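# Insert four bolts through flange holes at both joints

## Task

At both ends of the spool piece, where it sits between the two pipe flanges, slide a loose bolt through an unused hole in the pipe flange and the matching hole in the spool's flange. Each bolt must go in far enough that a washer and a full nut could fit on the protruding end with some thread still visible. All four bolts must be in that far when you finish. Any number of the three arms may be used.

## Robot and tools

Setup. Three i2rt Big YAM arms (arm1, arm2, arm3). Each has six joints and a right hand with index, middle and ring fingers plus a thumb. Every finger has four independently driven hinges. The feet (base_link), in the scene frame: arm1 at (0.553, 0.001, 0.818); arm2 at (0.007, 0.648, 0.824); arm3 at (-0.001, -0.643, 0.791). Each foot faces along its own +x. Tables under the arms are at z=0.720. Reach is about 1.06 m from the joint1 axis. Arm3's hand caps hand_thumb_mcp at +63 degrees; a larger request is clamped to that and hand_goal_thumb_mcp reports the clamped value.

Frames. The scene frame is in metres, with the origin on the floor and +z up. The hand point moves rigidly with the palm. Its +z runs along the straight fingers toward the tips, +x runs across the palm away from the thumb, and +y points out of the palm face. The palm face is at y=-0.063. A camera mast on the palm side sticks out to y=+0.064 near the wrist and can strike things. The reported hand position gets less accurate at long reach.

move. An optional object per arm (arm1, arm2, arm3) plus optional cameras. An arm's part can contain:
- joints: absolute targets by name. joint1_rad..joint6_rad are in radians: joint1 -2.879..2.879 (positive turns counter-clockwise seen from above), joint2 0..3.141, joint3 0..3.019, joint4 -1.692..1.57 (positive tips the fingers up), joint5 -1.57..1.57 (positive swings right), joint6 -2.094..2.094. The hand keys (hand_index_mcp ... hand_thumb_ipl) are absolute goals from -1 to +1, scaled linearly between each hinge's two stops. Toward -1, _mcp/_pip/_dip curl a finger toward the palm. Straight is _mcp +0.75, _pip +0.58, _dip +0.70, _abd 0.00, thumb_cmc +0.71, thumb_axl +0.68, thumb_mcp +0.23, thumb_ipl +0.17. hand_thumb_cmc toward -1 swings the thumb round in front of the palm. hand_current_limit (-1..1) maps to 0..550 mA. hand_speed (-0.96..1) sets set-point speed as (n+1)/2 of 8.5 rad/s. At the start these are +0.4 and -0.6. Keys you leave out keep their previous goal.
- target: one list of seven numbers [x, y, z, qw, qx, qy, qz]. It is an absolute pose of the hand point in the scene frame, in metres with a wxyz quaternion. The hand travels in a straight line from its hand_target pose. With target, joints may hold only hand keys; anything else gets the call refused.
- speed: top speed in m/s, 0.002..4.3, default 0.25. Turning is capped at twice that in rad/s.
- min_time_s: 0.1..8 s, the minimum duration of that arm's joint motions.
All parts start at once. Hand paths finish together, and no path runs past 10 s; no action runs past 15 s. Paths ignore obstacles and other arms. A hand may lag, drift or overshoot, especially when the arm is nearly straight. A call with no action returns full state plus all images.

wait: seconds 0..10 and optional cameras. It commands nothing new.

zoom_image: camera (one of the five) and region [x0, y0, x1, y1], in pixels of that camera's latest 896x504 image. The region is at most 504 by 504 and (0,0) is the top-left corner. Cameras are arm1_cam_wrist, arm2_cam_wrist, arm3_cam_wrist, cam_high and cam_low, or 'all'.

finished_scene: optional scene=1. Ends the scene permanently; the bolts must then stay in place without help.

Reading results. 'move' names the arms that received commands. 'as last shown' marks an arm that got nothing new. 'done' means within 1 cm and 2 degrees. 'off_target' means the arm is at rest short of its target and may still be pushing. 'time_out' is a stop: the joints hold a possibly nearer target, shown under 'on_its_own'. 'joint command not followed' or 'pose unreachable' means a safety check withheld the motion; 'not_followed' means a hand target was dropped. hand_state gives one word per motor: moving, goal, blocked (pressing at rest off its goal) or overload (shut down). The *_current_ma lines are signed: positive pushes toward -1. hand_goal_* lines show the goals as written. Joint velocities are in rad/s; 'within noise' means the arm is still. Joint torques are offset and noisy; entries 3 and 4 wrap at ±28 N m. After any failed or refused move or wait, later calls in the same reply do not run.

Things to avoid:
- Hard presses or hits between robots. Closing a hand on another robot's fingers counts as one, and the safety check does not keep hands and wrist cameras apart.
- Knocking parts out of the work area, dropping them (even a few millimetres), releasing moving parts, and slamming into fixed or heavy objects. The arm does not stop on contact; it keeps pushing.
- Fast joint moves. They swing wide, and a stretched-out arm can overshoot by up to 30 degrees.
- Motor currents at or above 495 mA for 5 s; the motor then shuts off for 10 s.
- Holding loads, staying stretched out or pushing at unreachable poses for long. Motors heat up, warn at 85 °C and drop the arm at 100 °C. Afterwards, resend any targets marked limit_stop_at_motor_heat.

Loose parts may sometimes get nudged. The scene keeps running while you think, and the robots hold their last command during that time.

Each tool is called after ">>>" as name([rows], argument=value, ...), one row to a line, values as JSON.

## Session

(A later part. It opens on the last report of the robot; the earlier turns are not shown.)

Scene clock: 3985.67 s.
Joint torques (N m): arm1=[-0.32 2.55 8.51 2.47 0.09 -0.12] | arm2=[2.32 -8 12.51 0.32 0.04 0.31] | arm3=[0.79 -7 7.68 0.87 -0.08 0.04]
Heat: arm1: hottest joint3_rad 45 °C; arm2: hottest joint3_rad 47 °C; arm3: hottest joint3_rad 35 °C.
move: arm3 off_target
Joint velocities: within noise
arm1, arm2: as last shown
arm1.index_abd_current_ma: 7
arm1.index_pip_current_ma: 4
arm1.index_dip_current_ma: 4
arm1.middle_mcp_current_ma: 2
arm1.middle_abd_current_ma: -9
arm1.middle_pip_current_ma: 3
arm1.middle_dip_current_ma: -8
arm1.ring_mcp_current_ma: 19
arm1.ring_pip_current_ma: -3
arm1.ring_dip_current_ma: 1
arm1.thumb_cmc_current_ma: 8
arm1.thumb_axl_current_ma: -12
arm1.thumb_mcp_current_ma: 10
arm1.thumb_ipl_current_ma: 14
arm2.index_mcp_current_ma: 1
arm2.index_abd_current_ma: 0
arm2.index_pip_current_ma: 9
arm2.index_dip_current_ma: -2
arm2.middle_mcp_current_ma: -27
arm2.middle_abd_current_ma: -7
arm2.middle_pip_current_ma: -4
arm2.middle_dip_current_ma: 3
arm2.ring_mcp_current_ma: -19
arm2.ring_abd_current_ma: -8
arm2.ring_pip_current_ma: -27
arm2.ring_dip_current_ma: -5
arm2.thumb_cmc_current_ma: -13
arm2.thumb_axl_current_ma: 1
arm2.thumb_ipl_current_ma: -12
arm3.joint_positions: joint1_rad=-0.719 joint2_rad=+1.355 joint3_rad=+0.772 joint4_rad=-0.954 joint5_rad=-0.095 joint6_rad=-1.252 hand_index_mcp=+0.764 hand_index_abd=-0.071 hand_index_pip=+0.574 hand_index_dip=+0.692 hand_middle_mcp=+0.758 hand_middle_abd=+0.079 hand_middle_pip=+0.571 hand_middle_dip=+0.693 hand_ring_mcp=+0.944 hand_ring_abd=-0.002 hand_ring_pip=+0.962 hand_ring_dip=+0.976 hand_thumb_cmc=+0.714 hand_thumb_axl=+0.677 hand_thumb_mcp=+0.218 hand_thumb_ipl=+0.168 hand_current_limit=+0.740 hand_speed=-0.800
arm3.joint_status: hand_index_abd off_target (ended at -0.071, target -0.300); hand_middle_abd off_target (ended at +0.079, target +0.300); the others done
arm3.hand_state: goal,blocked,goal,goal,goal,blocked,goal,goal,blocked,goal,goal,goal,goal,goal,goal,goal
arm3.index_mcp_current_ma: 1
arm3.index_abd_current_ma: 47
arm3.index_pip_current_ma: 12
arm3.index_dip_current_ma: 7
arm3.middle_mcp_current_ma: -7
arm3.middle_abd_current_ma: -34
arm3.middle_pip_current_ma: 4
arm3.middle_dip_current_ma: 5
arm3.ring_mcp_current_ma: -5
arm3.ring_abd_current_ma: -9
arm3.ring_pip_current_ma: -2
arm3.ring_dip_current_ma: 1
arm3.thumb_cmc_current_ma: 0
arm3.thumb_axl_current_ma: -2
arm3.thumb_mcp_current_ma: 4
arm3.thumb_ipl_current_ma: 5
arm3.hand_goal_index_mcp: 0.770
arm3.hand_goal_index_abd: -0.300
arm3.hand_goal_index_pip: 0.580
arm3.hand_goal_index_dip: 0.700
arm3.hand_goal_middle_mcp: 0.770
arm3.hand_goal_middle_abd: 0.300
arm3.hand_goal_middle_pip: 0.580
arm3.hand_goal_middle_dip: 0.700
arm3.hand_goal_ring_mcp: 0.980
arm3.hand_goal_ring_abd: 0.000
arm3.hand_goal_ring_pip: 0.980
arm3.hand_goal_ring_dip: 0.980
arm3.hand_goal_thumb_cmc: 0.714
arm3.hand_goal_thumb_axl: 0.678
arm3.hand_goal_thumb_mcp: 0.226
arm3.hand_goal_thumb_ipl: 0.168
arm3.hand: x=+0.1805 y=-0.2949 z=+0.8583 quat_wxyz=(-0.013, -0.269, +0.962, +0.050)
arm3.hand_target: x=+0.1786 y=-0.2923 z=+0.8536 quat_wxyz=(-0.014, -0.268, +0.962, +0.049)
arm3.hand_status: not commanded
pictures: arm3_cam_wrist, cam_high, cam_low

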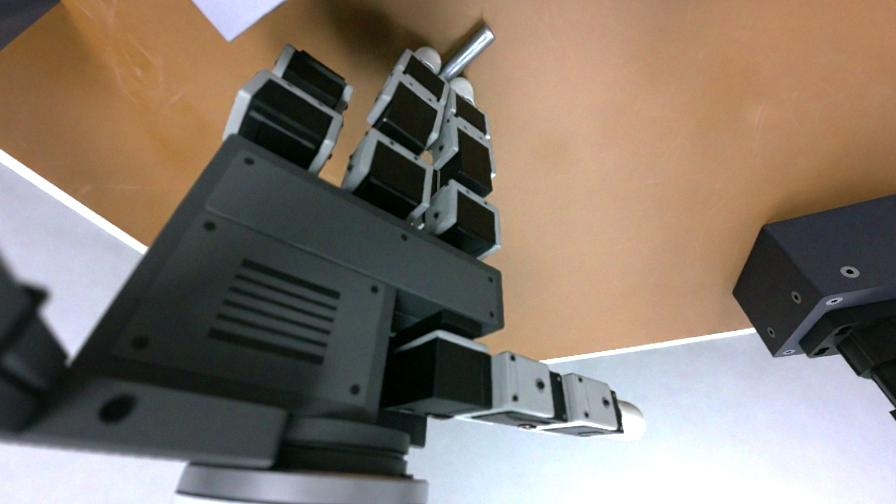

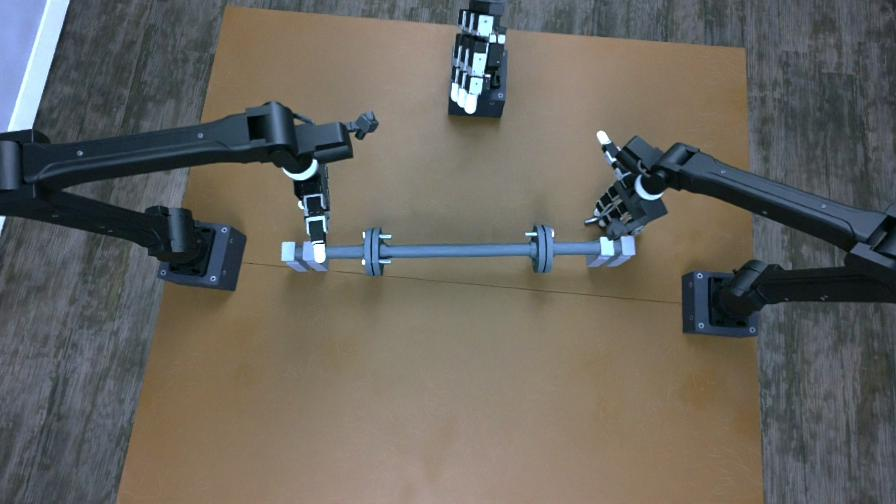

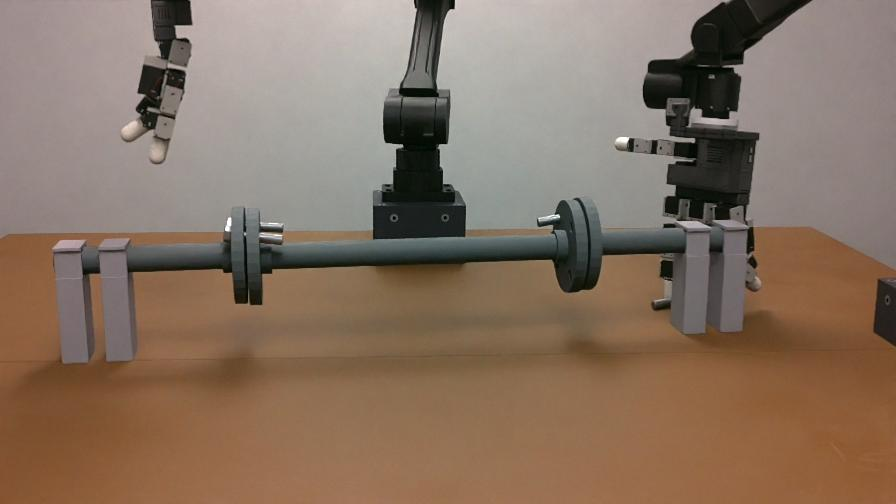

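>>> move(arm3={"joints":{"hand_index_abd":-0.8,"hand_middle_abd":0.8}})

>>> move(arm3={"joints":{"joint2_rad":1.295,"joint3_rad":0.850,"joint4_rad":-1.025},"min_time_s":1.5}, cameras=["cam_low","cam_high","arm3_cam_wrist"])

>>> zoom_image(camera="cam_high", region=[560, 170, 660, 250])

>>> zoom_image(camera="arm3_cam_wrist", region=[370, 0, 530, 130])

>>> zoom_image(camera="cam_low", region=[640, 250, 710, 320])

Scene clock: 4014.03 s.
Joint torques (N m): arm1=[-0.32 2.55 8.51 2.47 0.08 -0.12] | arm2=[2.32 -8 12.51 0.32 0.04 0.32] | arm3=[0.85 -7.06 7.68 0.87 -0.08 0.04]
Heat: arm1: hottest joint3_rad 45 °C; arm2: hottest joint3_rad 47 °C; arm3: hottest joint3_rad 35 °C.
move: arm3 off_target
Joint velocities: within noise
arm1, arm2: as last shown
arm1.index_mcp_current_ma: -16
arm1.index_abd_current_ma: -1
arm1.index_pip_current_ma: -11
arm1.middle_abd_current_ma: -6
arm1.middle_pip_current_ma: 2
arm1.middle_dip_current_ma: 1
arm1.ring_mcp_current_ma: 10
arm1.ring_abd_current_ma: 5
arm1.ring_pip_current_ma: 2
arm1.ring_dip_current_ma: -4
arm1.thumb_cmc_current_ma: -4
arm1.thumb_axl_current_ma: 20
arm1.thumb_mcp_current_ma: 13
arm1.thumb_ipl_current_ma: 3
arm2.index_mcp_current_ma: 3
arm2.index_abd_current_ma: 3
arm2.index_pip_current_ma: 11
arm2.index_dip_current_ma: -3
arm2.middle_mcp_current_ma: -31
arm2.middle_abd_current_ma: -3
arm2.middle_pip_current_ma: -6
arm2.middle_dip_current_ma: 8
arm2.ring_mcp_current_ma: -24
arm2.ring_abd_current_ma: -4
arm2.ring_pip_current_ma: -26
arm2.ring_dip_current_ma: -6
arm2.thumb_cmc_current_ma: -6
arm2.thumb_axl_current_ma: -2
arm2.thumb_mcp_current_ma: -19
arm2.thumb_ipl_current_ma: -4
arm3.joint_positions: joint1_rad=-0.719 joint2_rad=+1.355 joint3_rad=+0.772 joint4_rad=-0.954 joint5_rad=-0.095 joint6_rad=-1.252 hand_index_mcp=+0.764 hand_index_abd=-0.066 hand_index_pip=+0.574 hand_index_dip=+0.692 hand_middle_mcp=+0.760 hand_middle_abd=+0.094 hand_middle_pip=+0.576 hand_middle_dip=+0.696 hand_ring_mcp=+0.944 hand_ring_abd=-0.002 hand_ring_pip=+0.962 hand_ring_dip=+0.976 hand_thumb_cmc=+0.714 hand_thumb_axl=+0.677 hand_thumb_mcp=+0.218 hand_thumb_ipl=+0.168 hand_current_limit=+0.740 hand_speed=-0.800
arm3.joint_status: hand_index_abd off_target (ended at -0.066, target -0.800); hand_middle_abd off_target (ended at +0.094, target +0.800)
arm3.hand_state: goal,blocked,goal,goal,goal,blocked,goal,goal,blocked,goal,goal,goal,goal,goal,goal,goal
arm3.index_mcp_current_ma: 0
arm3.index_abd_current_ma: 351
arm3.index_pip_current_ma: 9
arm3.index_dip_current_ma: 6
arm3.middle_mcp_current_ma: -9
arm3.middle_abd_current_ma: -324
arm3.middle_pip_current_ma: 6
arm3.middle_dip_current_ma: 2
arm3.ring_mcp_current_ma: -7
arm3.ring_abd_current_ma: -7
arm3.ring_pip_current_ma: -2
arm3.ring_dip_current_ma: -2
arm3.thumb_cmc_current_ma: 3
arm3.thumb_axl_current_ma: -4
arm3.thumb_mcp_current_ma: 4
arm3.thumb_ipl_current_ma: 8
arm3.hand_goal_index_mcp: 0.770
arm3.hand_goal_index_abd: -0.800
arm3.hand_goal_index_pip: 0.580
arm3.hand_goal_index_dip: 0.700
arm3.hand_goal_middle_mcp: 0.770
arm3.hand_goal_middle_abd: 0.800
arm3.hand_goal_middle_pip: 0.580
arm3.hand_goal_middle_dip: 0.700
arm3.hand_goal_ring_mcp: 0.980
arm3.hand_goal_ring_abd: 0.000
arm3.hand_goal_ring_pip: 0.980
arm3.hand_goal_ring_dip: 0.980
arm3.hand_goal_thumb_cmc: 0.714
arm3.hand_goal_thumb_axl: 0.678
arm3.hand_goal_thumb_mcp: 0.226
arm3.hand_goal_thumb_ipl: 0.168
arm3.hand: x=+0.1805 y=-0.2948 z=+0.8583 quat_wxyz=(-0.013, -0.268, +0.962, +0.050)
arm3.hand_target: x=+0.1786 y=-0.2923 z=+0.8536 quat_wxyz=(-0.014, -0.267, +0.962, +0.049)
arm3.hand_status: not commanded
pictures: none

Scene clock: 4015.83 s.
Joint torques (N m): arm1=[-0.32 2.55 8.53 2.47 0.08 -0.12] | arm2=[2.32 -8 12.52 0.32 0.04 0.31] | arm3=[0.79 -9.05 12.6 -0.08 -0.09 0.04]
Heat: arm1: hottest joint3_rad 45 °C; arm2: hottest joint3_rad 47 °C; arm3: hottest joint3_rad 35 °C.
move: arm3 done
Joint velocities: within noise
arm1, arm2: as last shown
arm1.index_mcp_current_ma: -11
arm1.index_abd_current_ma: -9
arm1.index_pip_current_ma: -6
arm1.index_dip_current_ma: 1
arm1.middle_mcp_current_ma: 3
arm1.middle_abd_current_ma: -7
arm1.middle_pip_current_ma: 5
arm1.ring_mcp_current_ma: 1
arm1.ring_abd_current_ma: 8
arm1.ring_pip_current_ma: 7
arm1.ring_dip_current_ma: -7
arm1.thumb_cmc_current_ma: -11
arm1.thumb_axl_current_ma: 6
arm1.thumb_mcp_current_ma: 9
arm1.thumb_ipl_current_ma: -1
arm2.index_mcp_current_ma: -1
arm2.index_abd_current_ma: 4
arm2.index_pip_current_ma: 9
arm2.index_dip_current_ma: -2
arm2.middle_mcp_current_ma: -25
arm2.middle_abd_current_ma: 0
arm2.middle_pip_current_ma: -3
arm2.middle_dip_current_ma: 6
arm2.ring_mcp_current_ma: -17
arm2.ring_abd_current_ma: -14
arm2.ring_pip_current_ma: -20
arm2.ring_dip_current_ma: -3
arm2.thumb_cmc_current_ma: -14
arm2.thumb_axl_current_ma: -1
arm2.thumb_mcp_current_ma: -16
arm3.joint_positions: joint1_rad=-0.719 joint2_rad=+1.312 joint3_rad=+0.802 joint4_rad=-1.014 joint5_rad=-0.095 joint6_rad=-1.252 hand_index_mcp=+0.762 hand_index_abd=-0.066 hand_index_pip=+0.574 hand_index_dip=+0.692 hand_middle_mcp=+0.766 hand_middle_abd=+0.095 hand_middle_pip=+0.579 hand_middle_dip=+0.696 hand_ring_mcp=+0.944 hand_ring_abd=-0.002 hand_ring_pip=+0.962 hand_ring_dip=+0.976 hand_thumb_cmc=+0.714 hand_thumb_axl=+0.677 hand_thumb_mcp=+0.218 hand_thumb_ipl=+0.168 hand_current_limit=+0.740 hand_speed=-0.800
arm3.joint_status: all done
arm3.hand_state: goal,blocked,goal,goal,goal,blocked,goal,goal,blocked,goal,goal,goal,goal,goal,goal,goal
arm3.index_mcp_current_ma: 0
arm3.index_abd_current_ma: 354
arm3.index_pip_current_ma: 9
arm3.index_dip_current_ma: 7
arm3.middle_mcp_current_ma: -9
arm3.middle_abd_current_ma: -322
arm3.middle_pip_current_ma: 6
arm3.middle_dip_current_ma: -1
arm3.ring_mcp_current_ma: -4
arm3.ring_abd_current_ma: -12
arm3.ring_pip_current_ma: -8
arm3.ring_dip_current_ma: 4
arm3.thumb_cmc_current_ma: 6
arm3.thumb_axl_current_ma: -6
arm3.thumb_mcp_current_ma: 3
arm3.thumb_ipl_current_ma: 5
arm3.hand_goal_index_mcp: 0.770
arm3.hand_goal_index_abd: -0.800
arm3.hand_goal_index_pip: 0.580
arm3.hand_goal_index_dip: 0.700
arm3.hand_goal_middle_mcp: 0.770
arm3.hand_goal_middle_abd: 0.800
arm3.hand_goal_middle_pip: 0.580
arm3.hand_goal_middle_dip: 0.700
arm3.hand_goal_ring_mcp: 0.980
arm3.hand_goal_ring_abd: 0.000
arm3.hand_goal_ring_pip: 0.980
arm3.hand_goal_ring_dip: 0.980
arm3.hand_goal_thumb_cmc: 0.714
arm3.hand_goal_thumb_axl: 0.678
arm3.hand_goal_thumb_mcp: 0.226
arm3.hand_goal_thumb_ipl: 0.168
arm3.hand: x=+0.1812 y=-0.2941 z=+0.8818 quat_wxyz=(-0.008, -0.269, +0.962, +0.053)
arm3.hand_target: x=+0.1904 y=-0.2786 z=+0.9069 quat_wxyz=(+0.015, -0.269, +0.961, +0.068)
arm3.hand_status: not commanded
pictures: arm3_cam_wrist, cam_high, cam_low

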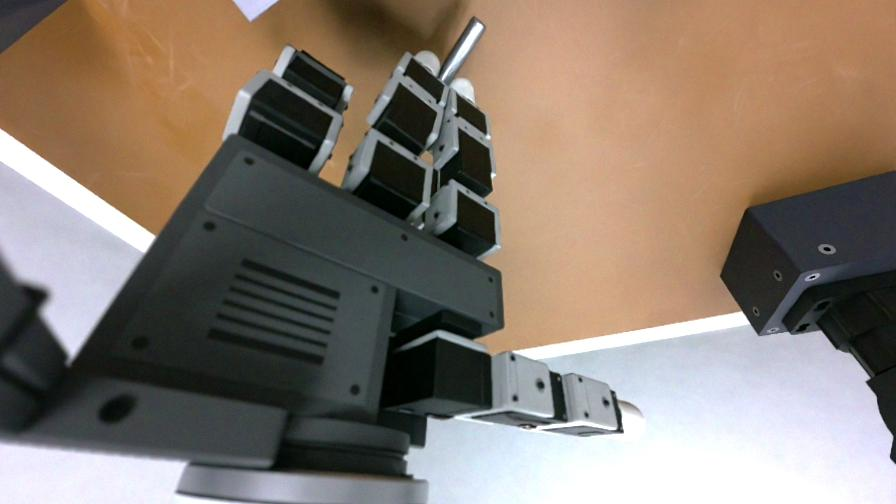

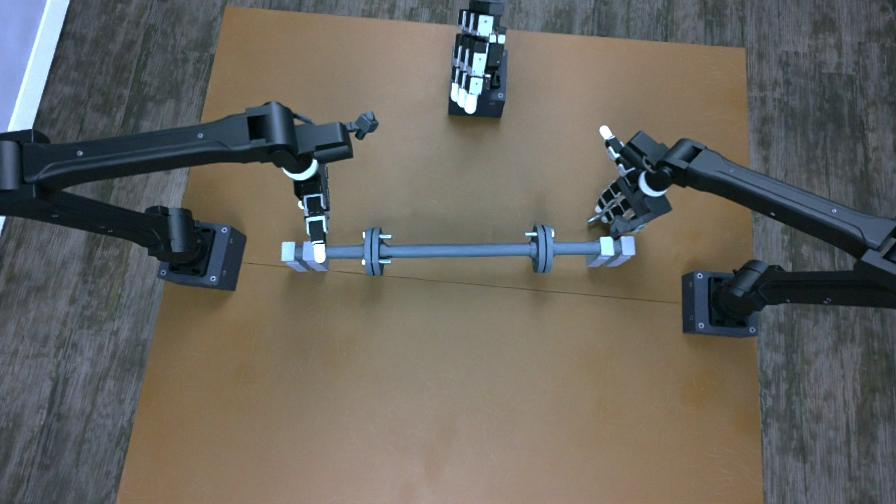

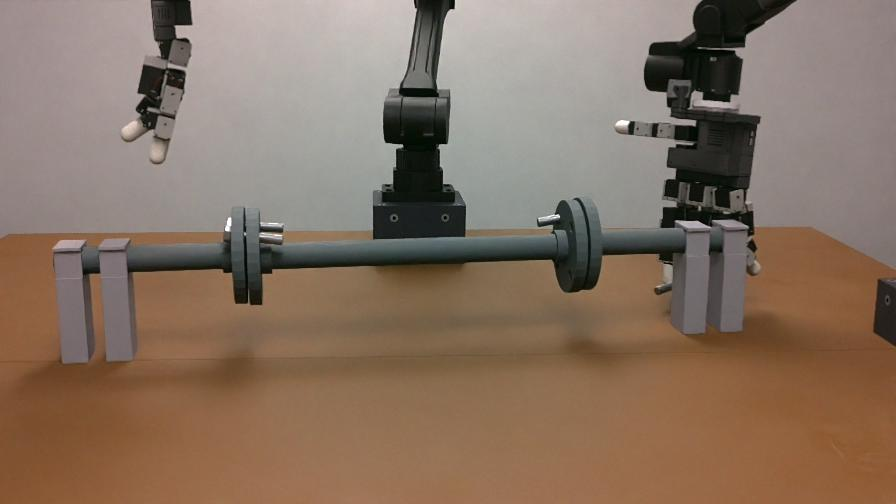

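Scaled by 5.040.

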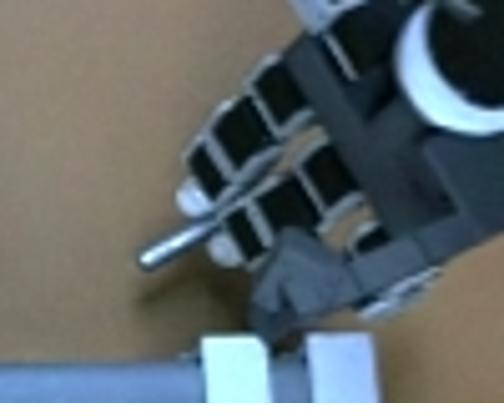

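Scaled by 3.150.

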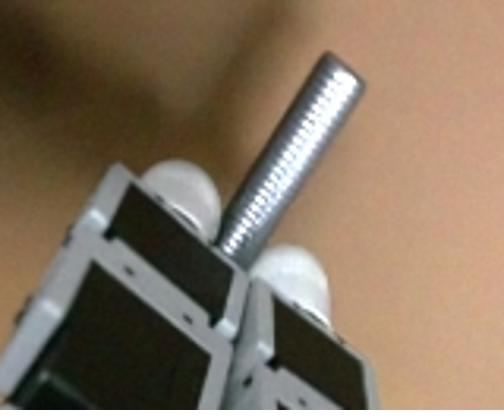

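Scaled by 7.200.

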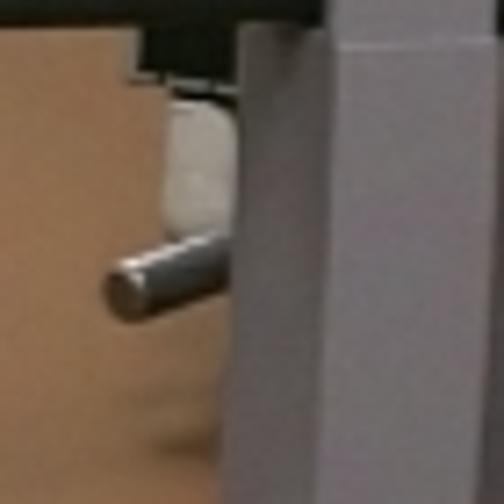

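>>> move(arm3={"target":[0.181,-0.290,1.065,-0.018,-0.267,0.959,0.072],"speed":0.1}, cameras=["cam_low","cam_high","arm3_cam_wrist"])

>>> zoom_image(camera="cam_low", region=[600, 130, 740, 270])

Scene clock: 4043.20 s.
Joint torques (N m): arm1=[-0.32 2.61 8.51 2.45 0.08 -0.11] | arm2=[2.26 -8 12.51 0.31 0.04 0.32] | arm3=[-0.67 -8.29 13.94 -0.2 -0.33 -0.15]
Heat: arm1: hottest joint3_rad 45 °C; arm2: hottest joint3_rad 47 °C; arm3: hottest joint3_rad 38 °C.
move: arm3 off_target
Joint velocities: within noise
arm1.joint_positions: joint1_rad=-0.143 joint2_rad=+0.611 joint3_rad=+1.333 joint4_rad=-1.370 joint5_rad=-0.068 joint6_rad=+1.161 hand_index_mcp=+0.753 hand_index_abd=+0.000 hand_index_pip=+0.577 hand_index_dip=+0.696 hand_middle_mcp=+0.753 hand_middle_abd=+0.000 hand_middle_pip=+0.577 hand_middle_dip=+0.696 hand_ring_mcp=+0.754 hand_ring_abd=+0.000 hand_ring_pip=+0.577 hand_ring_dip=+0.696 hand_thumb_cmc=+0.714 hand_thumb_axl=+0.677 hand_thumb_mcp=+0.225 hand_thumb_ipl=+0.168 hand_current_limit=+0.400 hand_speed=-0.600
arm1.joint_status: not commanded
arm1.hand_state: goal,goal,goal,goal,goal,goal,goal,goal,goal,goal,goal,goal,goal,goal,goal,goal
arm1.index_mcp_current_ma: 4
arm1.index_abd_current_ma: -8
arm1.index_pip_current_ma: 1
arm1.index_dip_current_ma: 0
arm1.middle_mcp_current_ma: 10
arm1.middle_abd_current_ma: -25
arm1.middle_pip_current_ma: -6
arm1.middle_dip_current_ma: -9
arm1.ring_mcp_current_ma: 3
arm1.ring_abd_current_ma: 19
arm1.ring_pip_current_ma: -3
arm1.ring_dip_current_ma: -19
arm1.thumb_cmc_current_ma: -11
arm1.thumb_axl_current_ma: 4
arm1.thumb_mcp_current_ma: 12
arm1.thumb_ipl_current_ma: 4
arm1.hand_goal_index_mcp: 0.754
arm1.hand_goal_index_abd: 0.000
arm1.hand_goal_index_pip: 0.576
arm1.hand_goal_index_dip: 0.696
arm1.hand_goal_middle_mcp: 0.754
arm1.hand_goal_middle_abd: 0.000
arm1.hand_goal_middle_pip: 0.576
arm1.hand_goal_middle_dip: 0.696
arm1.hand_goal_ring_mcp: 0.754
arm1.hand_goal_ring_abd: 0.000
arm1.hand_goal_ring_pip: 0.576
arm1.hand_goal_ring_dip: 0.696
arm1.hand_goal_thumb_cmc: 0.714
arm1.hand_goal_thumb_axl: 0.678
arm1.hand_goal_thumb_mcp: 0.226
arm1.hand_goal_thumb_ipl: 0.168
arm1.hand: x=+0.3141 y=+0.0975 z=+1.3322 quat_wxyz=(+0.435, +0.150, -0.883, -0.092)
arm1.hand_target: x=+0.3163 y=+0.0987 z=+1.3429 quat_wxyz=(+0.445, +0.147, -0.878, -0.096)
arm1.hand_status: not commanded
arm2: as last shown
arm2.index_mcp_current_ma: 4
arm2.index_abd_current_ma: 3
arm2.index_pip_current_ma: 4
arm2.index_dip_current_ma: -5
arm2.middle_mcp_current_ma: -22
arm2.middle_abd_current_ma: 1
arm2.middle_pip_current_ma: -4
arm2.middle_dip_current_ma: 0
arm2.ring_mcp_current_ma: -23
arm2.ring_abd_current_ma: -5
arm2.ring_pip_current_ma: -21
arm2.ring_dip_current_ma: -4
arm2.thumb_cmc_current_ma: -8
arm2.thumb_axl_current_ma: 1
arm2.thumb_mcp_current_ma: -22
arm2.thumb_ipl_current_ma: -2
arm3.joint_positions: joint1_rad=-0.719 joint2_rad=+1.201 joint3_rad=+1.133 joint4_rad=-1.508 joint5_rad=-0.134 joint6_rad=-1.252 hand_index_mcp=+0.762 hand_index_abd=-0.066 hand_index_pip=+0.574 hand_index_dip=+0.692 hand_middle_mcp=+0.767 hand_middle_abd=+0.095 hand_middle_pip=+0.579 hand_middle_dip=+0.696 hand_ring_mcp=+0.944 hand_ring_abd=+0.000 hand_ring_pip=+0.962 hand_ring_dip=+0.976 hand_thumb_cmc=+0.714 hand_thumb_axl=+0.677 hand_thumb_mcp=+0.218 hand_thumb_ipl=+0.168 hand_current_limit=+0.740 hand_speed=-0.800
arm3.joint_status: not commanded
arm3.hand_state: goal,blocked,goal,goal,goal,blocked,goal,goal,blocked,goal,goal,goal,goal,goal,goal,goal
arm3.index_mcp_current_ma: -1
arm3.index_abd_current_ma: 360
arm3.index_pip_current_ma: 7
arm3.index_dip_current_ma: 3
arm3.middle_mcp_current_ma: -8
arm3.middle_abd_current_ma: -328
arm3.middle_pip_current_ma: 5
arm3.middle_dip_current_ma: 4
arm3.ring_mcp_current_ma: -10
arm3.ring_abd_current_ma: -5
arm3.ring_pip_current_ma: -1
arm3.ring_dip_current_ma: 1
arm3.thumb_cmc_current_ma: 5
arm3.thumb_axl_current_ma: 0
arm3.thumb_mcp_current_ma: 3
arm3.thumb_ipl_current_ma: 8
arm3.hand_goal_index_mcp: 0.770
arm3.hand_goal_index_abd: -0.800
arm3.hand_goal_index_pip: 0.580
arm3.hand_goal_index_dip: 0.700
arm3.hand_goal_middle_mcp: 0.770
arm3.hand_goal_middle_abd: 0.800
arm3.hand_goal_middle_pip: 0.580
arm3.hand_goal_middle_dip: 0.700
arm3.hand_goal_ring_mcp: 0.980
arm3.hand_goal_ring_abd: 0.000
arm3.hand_goal_ring_pip: 0.980
arm3.hand_goal_ring_dip: 0.980
arm3.hand_goal_thumb_cmc: 0.714
arm3.hand_goal_thumb_axl: 0.678
arm3.hand_goal_thumb_mcp: 0.226
arm3.hand_goal_thumb_ipl: 0.168
arm3.hand: x=+0.1723 y=-0.2953 z=+1.0378 quat_wxyz=(-0.040, -0.267, +0.961, +0.056)
arm3.hand_target: x=+0.1803 y=-0.2907 z=+1.0647 quat_wxyz=(-0.018, -0.267, +0.961, +0.072)
arm3.hand_status: off_target (0.029 m and 3.1 deg from the pose sent, 0.183 m and 2.4 deg at the start)
pictures: arm3_cam_wrist, cam_high, cam_low

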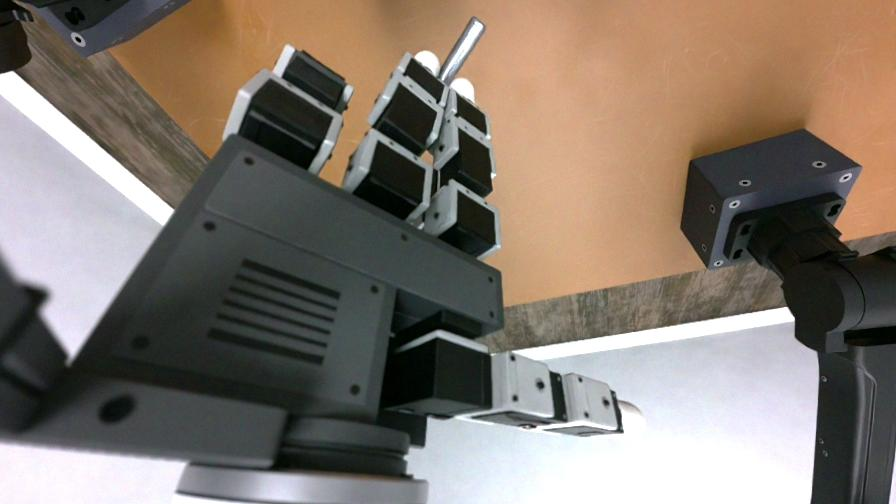

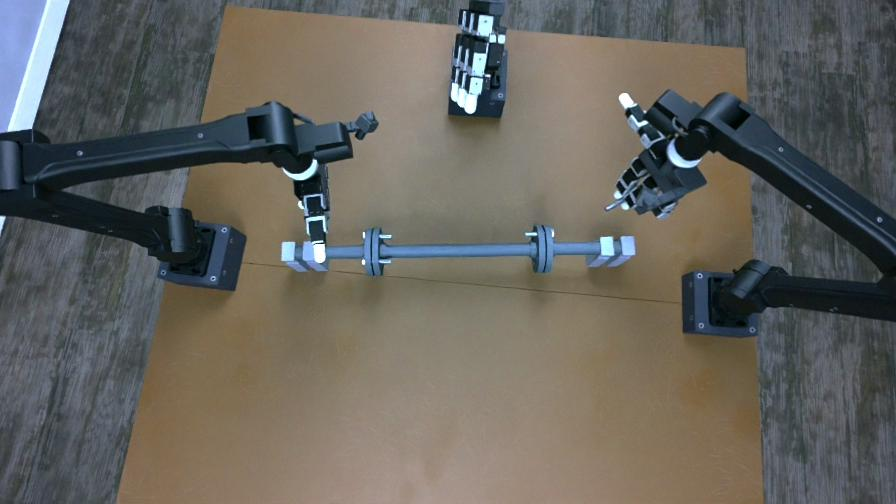

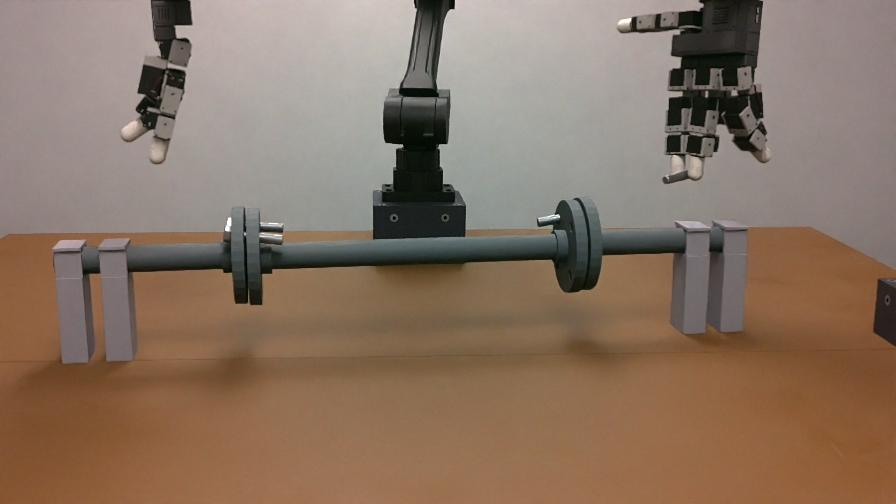

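Scaled by 3.600.

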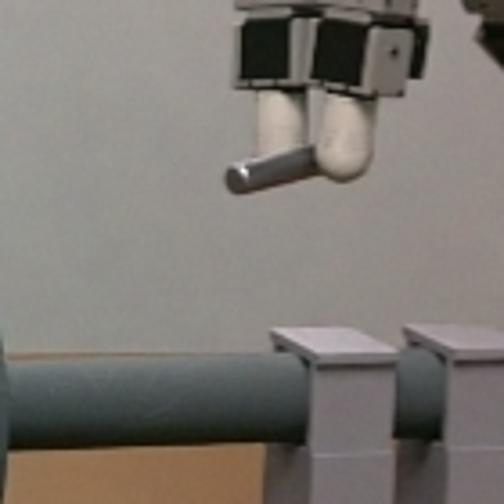

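>>> move(arm3={"target":[0.070,-0.220,1.055,-0.0055,-0.052,0.9931,0.1044],"speed":0.12}, cameras=["cam_low","cam_high","arm3_cam_wrist"])

>>> zoom_image(camera="cam_low", region=[520, 130, 660, 270])

>>> zoom_image(camera="cam_high", region=[510, 200, 610, 280])

Scene clock: 4073.00 s.
Joint torques (N m): arm1=[-0.38 2.55 8.53 2.47 0.08 -0.12] | arm2=[2.26 -8 12.51 0.31 0.04 0.31] | arm3=[0.38 -7.18 9.7 1.31 0.05 0.03]
Heat: arm1: hottest joint3_rad 45 °C; arm2: hottest joint3_rad 47 °C; arm3: hottest joint3_rad 39 °C.
move: arm3 done
Joint velocities: within noise
arm1, arm2: as last shown
arm1.index_mcp_current_ma: -1
arm1.index_abd_current_ma: -20
arm1.index_pip_current_ma: 5
arm1.index_dip_current_ma: 21
arm1.middle_mcp_current_ma: 1
arm1.middle_abd_current_ma: -11
arm1.middle_pip_current_ma: -8
arm1.middle_dip_current_ma: -17
arm1.ring_mcp_current_ma: 19
arm1.ring_abd_current_ma: 0
arm1.ring_pip_current_ma: -4
arm1.ring_dip_current_ma: -5
arm1.thumb_cmc_current_ma: -9
arm1.thumb_axl_current_ma: 11
arm1.thumb_mcp_current_ma: 4
arm1.thumb_ipl_current_ma: -10
arm2.index_mcp_current_ma: 3
arm2.index_abd_current_ma: 1
arm2.index_pip_current_ma: 8
arm2.middle_mcp_current_ma: -17
arm2.middle_abd_current_ma: -2
arm2.middle_pip_current_ma: -7
arm2.middle_dip_current_ma: 8
arm2.ring_mcp_current_ma: -24
arm2.ring_abd_current_ma: -4
arm2.ring_pip_current_ma: -23
arm2.ring_dip_current_ma: -5
arm2.thumb_cmc_current_ma: -14
arm2.thumb_axl_current_ma: -2
arm2.thumb_mcp_current_ma: -23
arm2.thumb_ipl_current_ma: -4
arm3.joint_positions: joint1_rad=-0.209 joint2_rad=+1.114 joint3_rad=+1.076 joint4_rad=-1.359 joint5_rad=-0.061 joint6_rad=-0.306 hand_index_mcp=+0.763 hand_index_abd=-0.066 hand_index_pip=+0.575 hand_index_dip=+0.692 hand_middle_mcp=+0.770 hand_middle_abd=+0.095 hand_middle_pip=+0.579 hand_middle_dip=+0.696 hand_ring_mcp=+0.944 hand_ring_abd=-0.004 hand_ring_pip=+0.962 hand_ring_dip=+0.976 hand_thumb_cmc=+0.715 hand_thumb_axl=+0.677 hand_thumb_mcp=+0.218 hand_thumb_ipl=+0.168 hand_current_limit=+0.740 hand_speed=-0.800
arm3.joint_status: not commanded
arm3.hand_state: goal,blocked,goal,goal,goal,blocked,goal,goal,blocked,goal,goal,goal,goal,goal,goal,goal
arm3.index_mcp_current_ma: -3
arm3.index_abd_current_ma: 353
arm3.index_pip_current_ma: 8
arm3.index_dip_current_ma: 7
arm3.middle_mcp_current_ma: -7
arm3.middle_abd_current_ma: -319
arm3.middle_pip_current_ma: 4
arm3.middle_dip_current_ma: 0
arm3.ring_mcp_current_ma: -5
arm3.ring_abd_current_ma: -6
arm3.ring_pip_current_ma: -10
arm3.ring_dip_current_ma: 1
arm3.thumb_cmc_current_ma: -1
arm3.thumb_axl_current_ma: -6
arm3.thumb_mcp_current_ma: 4
arm3.thumb_ipl_current_ma: 3
arm3.hand_goal_index_mcp: 0.770
arm3.hand_goal_index_abd: -0.800
arm3.hand_goal_index_pip: 0.580
arm3.hand_goal_index_dip: 0.700
arm3.hand_goal_middle_mcp: 0.770
arm3.hand_goal_middle_abd: 0.800
arm3.hand_goal_middle_pip: 0.580
arm3.hand_goal_middle_dip: 0.700
arm3.hand_goal_ring_mcp: 0.980
arm3.hand_goal_ring_abd: 0.000
arm3.hand_goal_ring_pip: 0.980
arm3.hand_goal_ring_dip: 0.980
arm3.hand_goal_thumb_cmc: 0.714
arm3.hand_goal_thumb_axl: 0.678
arm3.hand_goal_thumb_mcp: 0.226
arm3.hand_goal_thumb_ipl: 0.168
arm3.hand: x=+0.0703 y=-0.2221 z=+1.0498 quat_wxyz=(-0.009, -0.056, +0.994, +0.093)
arm3.hand_target: x=+0.0699 y=-0.2200 z=+1.0551 quat_wxyz=(-0.006, -0.052, +0.993, +0.105)
arm3.hand_status: done (0.006 m and 1.5 deg from the pose sent, 0.128 m and 25.9 deg at the start)
pictures: arm3_cam_wrist, cam_high, cam_low

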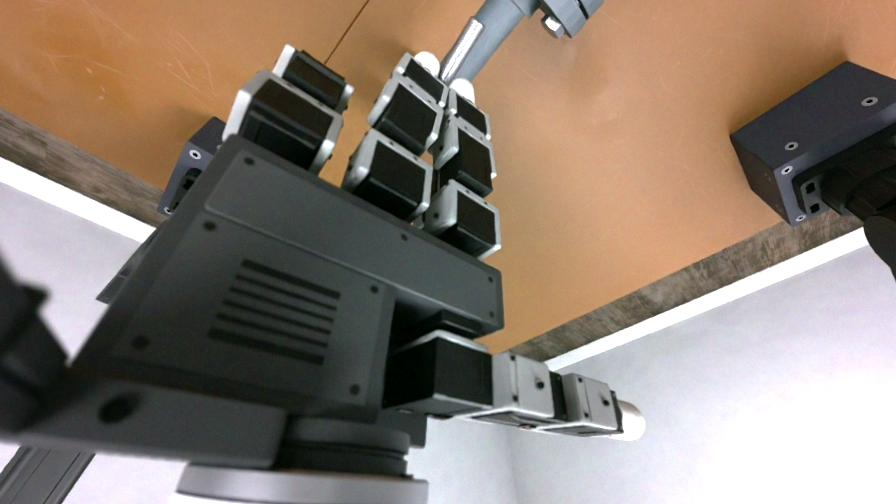

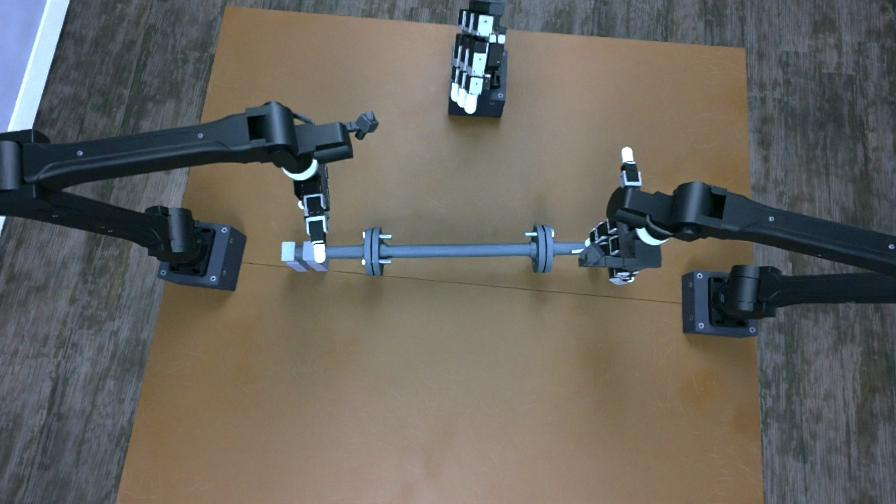

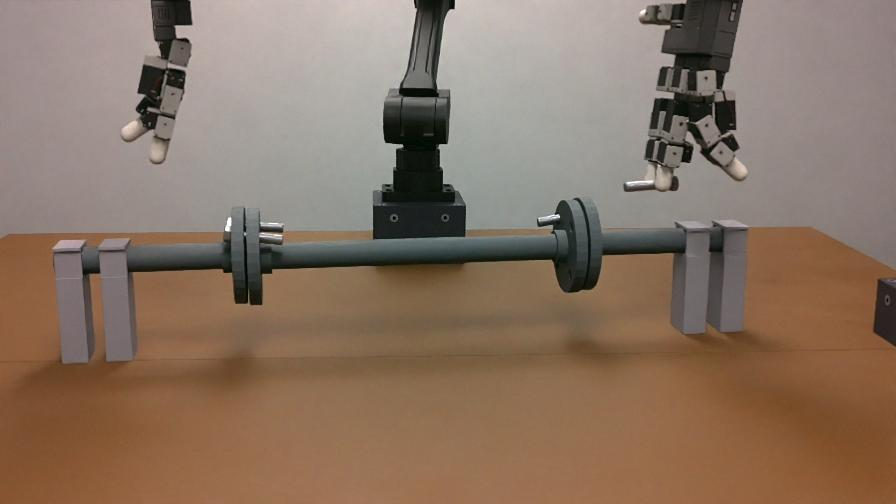

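Scaled by 3.600.

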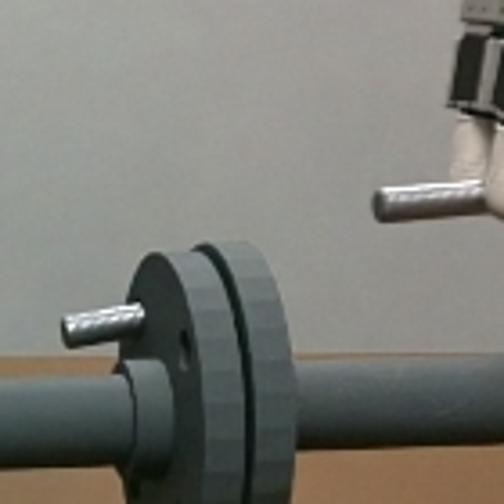

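Scaled by 5.040.

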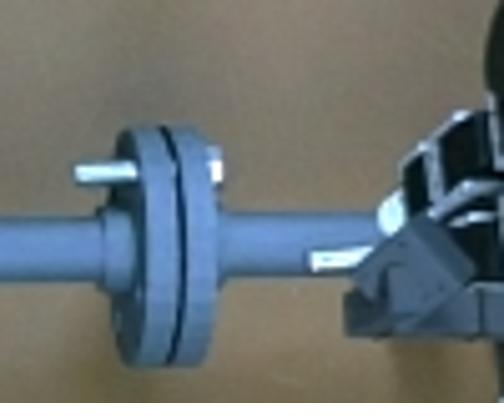

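>>> zoom_image(camera="cam_high", region=[560, 225, 610, 265])

Scaled by 10.080.

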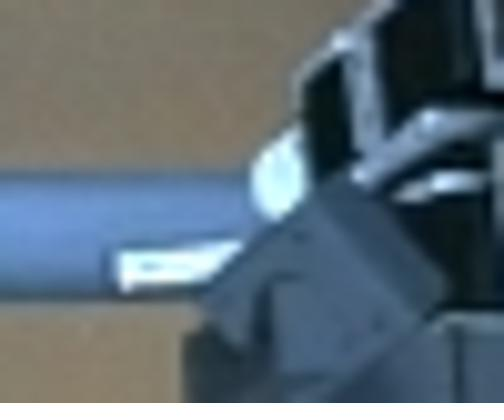

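>>> move(arm3={"target":[0.0585,-0.200,1.024,-0.0014,-0.010,0.9945,0.1045],"speed":0.05}, cameras=["cam_low","cam_high","arm3_cam_wrist"])

>>> zoom_image(camera="cam_low", region=[530, 170, 640, 280])

>>> zoom_image(camera="cam_high", region=[520, 215, 600, 275])

Scene clock: 4107.17 s.
Joint torques (N m): arm1=[-0.38 2.55 8.53 2.45 0.08 -0.12] | arm2=[2.26 -8 12.51 0.32 0.04 0.32] | arm3=[0.67 -6.48 9.78 1.36 0.11 0.03]
Heat: arm1: hottest joint3_rad 45 °C; arm2: hottest joint3_rad 47 °C; arm3: hottest joint3_rad 38 °C.
move: arm3 done
Joint velocities: within noise
arm1: as last shown
arm1.index_mcp_current_ma: -3
arm1.index_abd_current_ma: -1
arm1.index_pip_current_ma: 1
arm1.index_dip_current_ma: 5
arm1.middle_mcp_current_ma: -7
arm1.middle_abd_current_ma: -3
arm1.middle_pip_current_ma: 3
arm1.middle_dip_current_ma: -5
arm1.ring_mcp_current_ma: 13
arm1.ring_abd_current_ma: 19
arm1.ring_pip_current_ma: -2
arm1.ring_dip_current_ma: -8
arm1.thumb_cmc_current_ma: -2
arm1.thumb_axl_current_ma: 5
arm1.thumb_mcp_current_ma: -5
arm1.thumb_ipl_current_ma: 2
arm2.joint_positions: joint1_rad=+0.328 joint2_rad=+1.291 joint3_rad=+1.217 joint4_rad=-1.464 joint5_rad=-0.001 joint6_rad=+0.078 hand_index_mcp=+0.992 hand_index_abd=-0.022 hand_index_pip=+0.591 hand_index_dip=+0.708 hand_middle_mcp=+0.948 hand_middle_abd=-0.018 hand_middle_pip=+0.958 hand_middle_dip=+0.970 hand_ring_mcp=+0.933 hand_ring_abd=-0.008 hand_ring_pip=+0.944 hand_ring_dip=+0.970 hand_thumb_cmc=+0.706 hand_thumb_axl=+0.676 hand_thumb_mcp=+0.204 hand_thumb_ipl=+0.173 hand_current_limit=+0.740 hand_speed=-0.600
arm2.joint_status: not commanded
arm2.hand_state: goal,blocked,goal,goal,blocked,goal,blocked,goal,blocked,goal,blocked,goal,goal,goal,blocked,goal
arm2.index_mcp_current_ma: 0
arm2.index_abd_current_ma: -4
arm2.index_pip_current_ma: 6
arm2.index_dip_current_ma: -3
arm2.middle_mcp_current_ma: -25
arm2.middle_abd_current_ma: -3
arm2.middle_pip_current_ma: -8
arm2.middle_dip_current_ma: 1
arm2.ring_mcp_current_ma: -23
arm2.ring_abd_current_ma: -3
arm2.ring_pip_current_ma: -20
arm2.ring_dip_current_ma: -4
arm2.thumb_cmc_current_ma: -12
arm2.thumb_axl_current_ma: -4
arm2.thumb_mcp_current_ma: -16
arm2.thumb_ipl_current_ma: -8
arm2.hand_goal_index_mcp: 1.000
arm2.hand_goal_index_abd: 0.000
arm2.hand_goal_index_pip: 0.580
arm2.hand_goal_index_dip: 0.700
arm2.hand_goal_middle_mcp: 0.980
arm2.hand_goal_middle_abd: 0.000
arm2.hand_goal_middle_pip: 0.980
arm2.hand_goal_middle_dip: 0.980
arm2.hand_goal_ring_mcp: 0.980
arm2.hand_goal_ring_abd: 0.000
arm2.hand_goal_ring_pip: 0.980
arm2.hand_goal_ring_dip: 0.980
arm2.hand_goal_thumb_cmc: 0.714
arm2.hand_goal_thumb_axl: 0.678
arm2.hand_goal_thumb_mcp: 0.226
arm2.hand_goal_thumb_ipl: 0.168
arm2.hand: x=+0.1140 y=+0.2066 z=+1.0673 quat_wxyz=(+0.020, +0.994, +0.111, +0.002)
arm2.hand_target: x=+0.1178 y=+0.2006 z=+1.0899 quat_wxyz=(+0.040, +0.994, +0.106, +0.005)
arm2.hand_status: not commanded
arm3.joint_positions: joint1_rad=-0.135 joint2_rad=+1.153 joint3_rad=+1.032 joint4_rad=-1.257 joint5_rad=-0.030 joint6_rad=-0.147 hand_index_mcp=+0.764 hand_index_abd=-0.066 hand_index_pip=+0.576 hand_index_dip=+0.692 hand_middle_mcp=+0.771 hand_middle_abd=+0.095 hand_middle_pip=+0.579 hand_middle_dip=+0.696 hand_ring_mcp=+0.945 hand_ring_abd=-0.004 hand_ring_pip=+0.962 hand_ring_dip=+0.976 hand_thumb_cmc=+0.715 hand_thumb_axl=+0.677 hand_thumb_mcp=+0.218 hand_thumb_ipl=+0.168 hand_current_limit=+0.740 hand_speed=-0.800
arm3.joint_status: not commanded
arm3.hand_state: goal,blocked,goal,goal,goal,blocked,goal,goal,blocked,goal,goal,goal,goal,goal,goal,goal
arm3.index_mcp_current_ma: 0
arm3.index_abd_current_ma: 355
arm3.index_pip_current_ma: 12
arm3.index_dip_current_ma: 5
arm3.middle_mcp_current_ma: -12
arm3.middle_abd_current_ma: -321
arm3.middle_pip_current_ma: 2
arm3.middle_dip_current_ma: -1
arm3.ring_mcp_current_ma: -2
arm3.ring_abd_current_ma: -14
arm3.ring_pip_current_ma: -5
arm3.ring_dip_current_ma: 1
arm3.thumb_cmc_current_ma: 6
arm3.thumb_axl_current_ma: -3
arm3.thumb_mcp_current_ma: 5
arm3.thumb_ipl_current_ma: -1
arm3.hand_goal_index_mcp: 0.770
arm3.hand_goal_index_abd: -0.800
arm3.hand_goal_index_pip: 0.580
arm3.hand_goal_index_dip: 0.700
arm3.hand_goal_middle_mcp: 0.770
arm3.hand_goal_middle_abd: 0.800
arm3.hand_goal_middle_pip: 0.580
arm3.hand_goal_middle_dip: 0.700
arm3.hand_goal_ring_mcp: 0.980
arm3.hand_goal_ring_abd: 0.000
arm3.hand_goal_ring_pip: 0.980
arm3.hand_goal_ring_dip: 0.980
arm3.hand_goal_thumb_cmc: 0.714
arm3.hand_goal_thumb_axl: 0.678
arm3.hand_goal_thumb_mcp: 0.226
arm3.hand_goal_thumb_ipl: 0.168
arm3.hand: x=+0.0604 y=-0.2045 z=+1.0244 quat_wxyz=(-0.003, -0.012, +0.995, +0.099)
arm3.hand_target: x=+0.0584 y=-0.2001 z=+1.0242 quat_wxyz=(-0.002, -0.010, +0.994, +0.105)
arm3.hand_status: done (0.005 m and 0.7 deg from the pose sent, 0.036 m and 5.5 deg at the start)
pictures: arm3_cam_wrist, cam_high, cam_low

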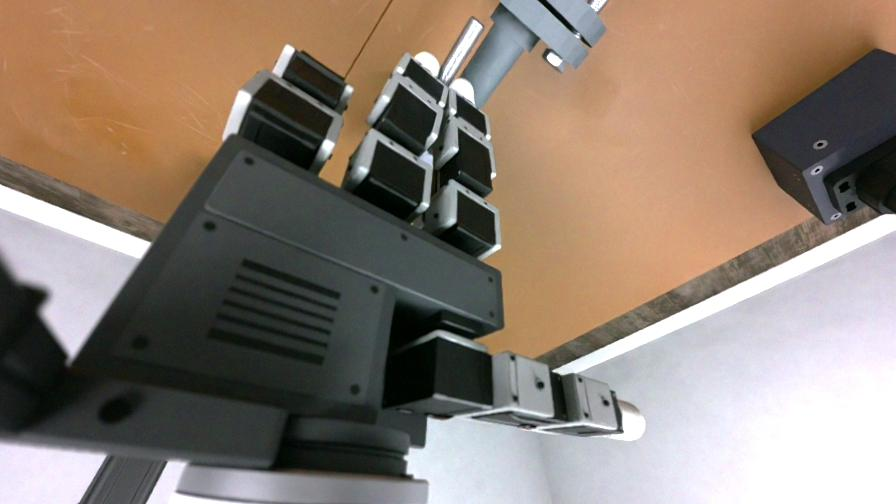

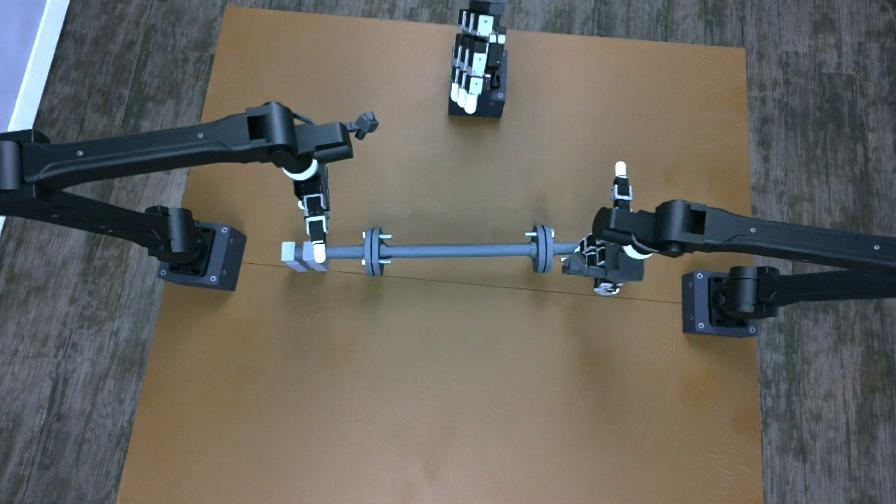

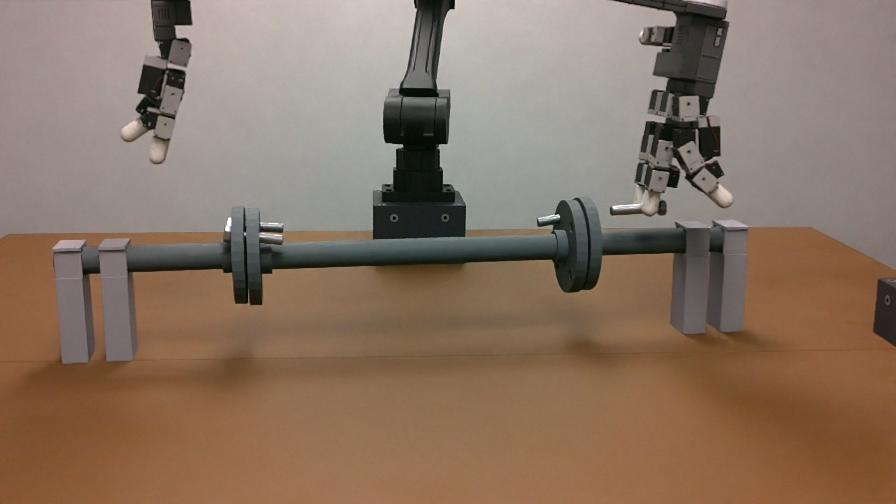

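Scaled by 4.582.

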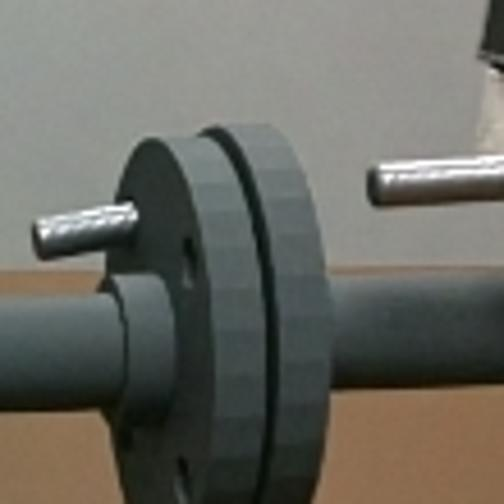

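Scaled by 6.300.

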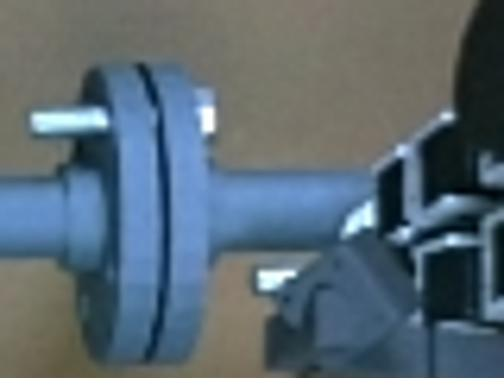

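>>> zoom_image(camera="cam_high", region=[545, 240, 585, 272])

Scaled by 12.600.

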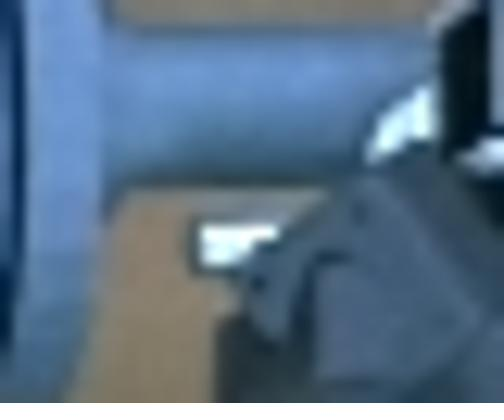

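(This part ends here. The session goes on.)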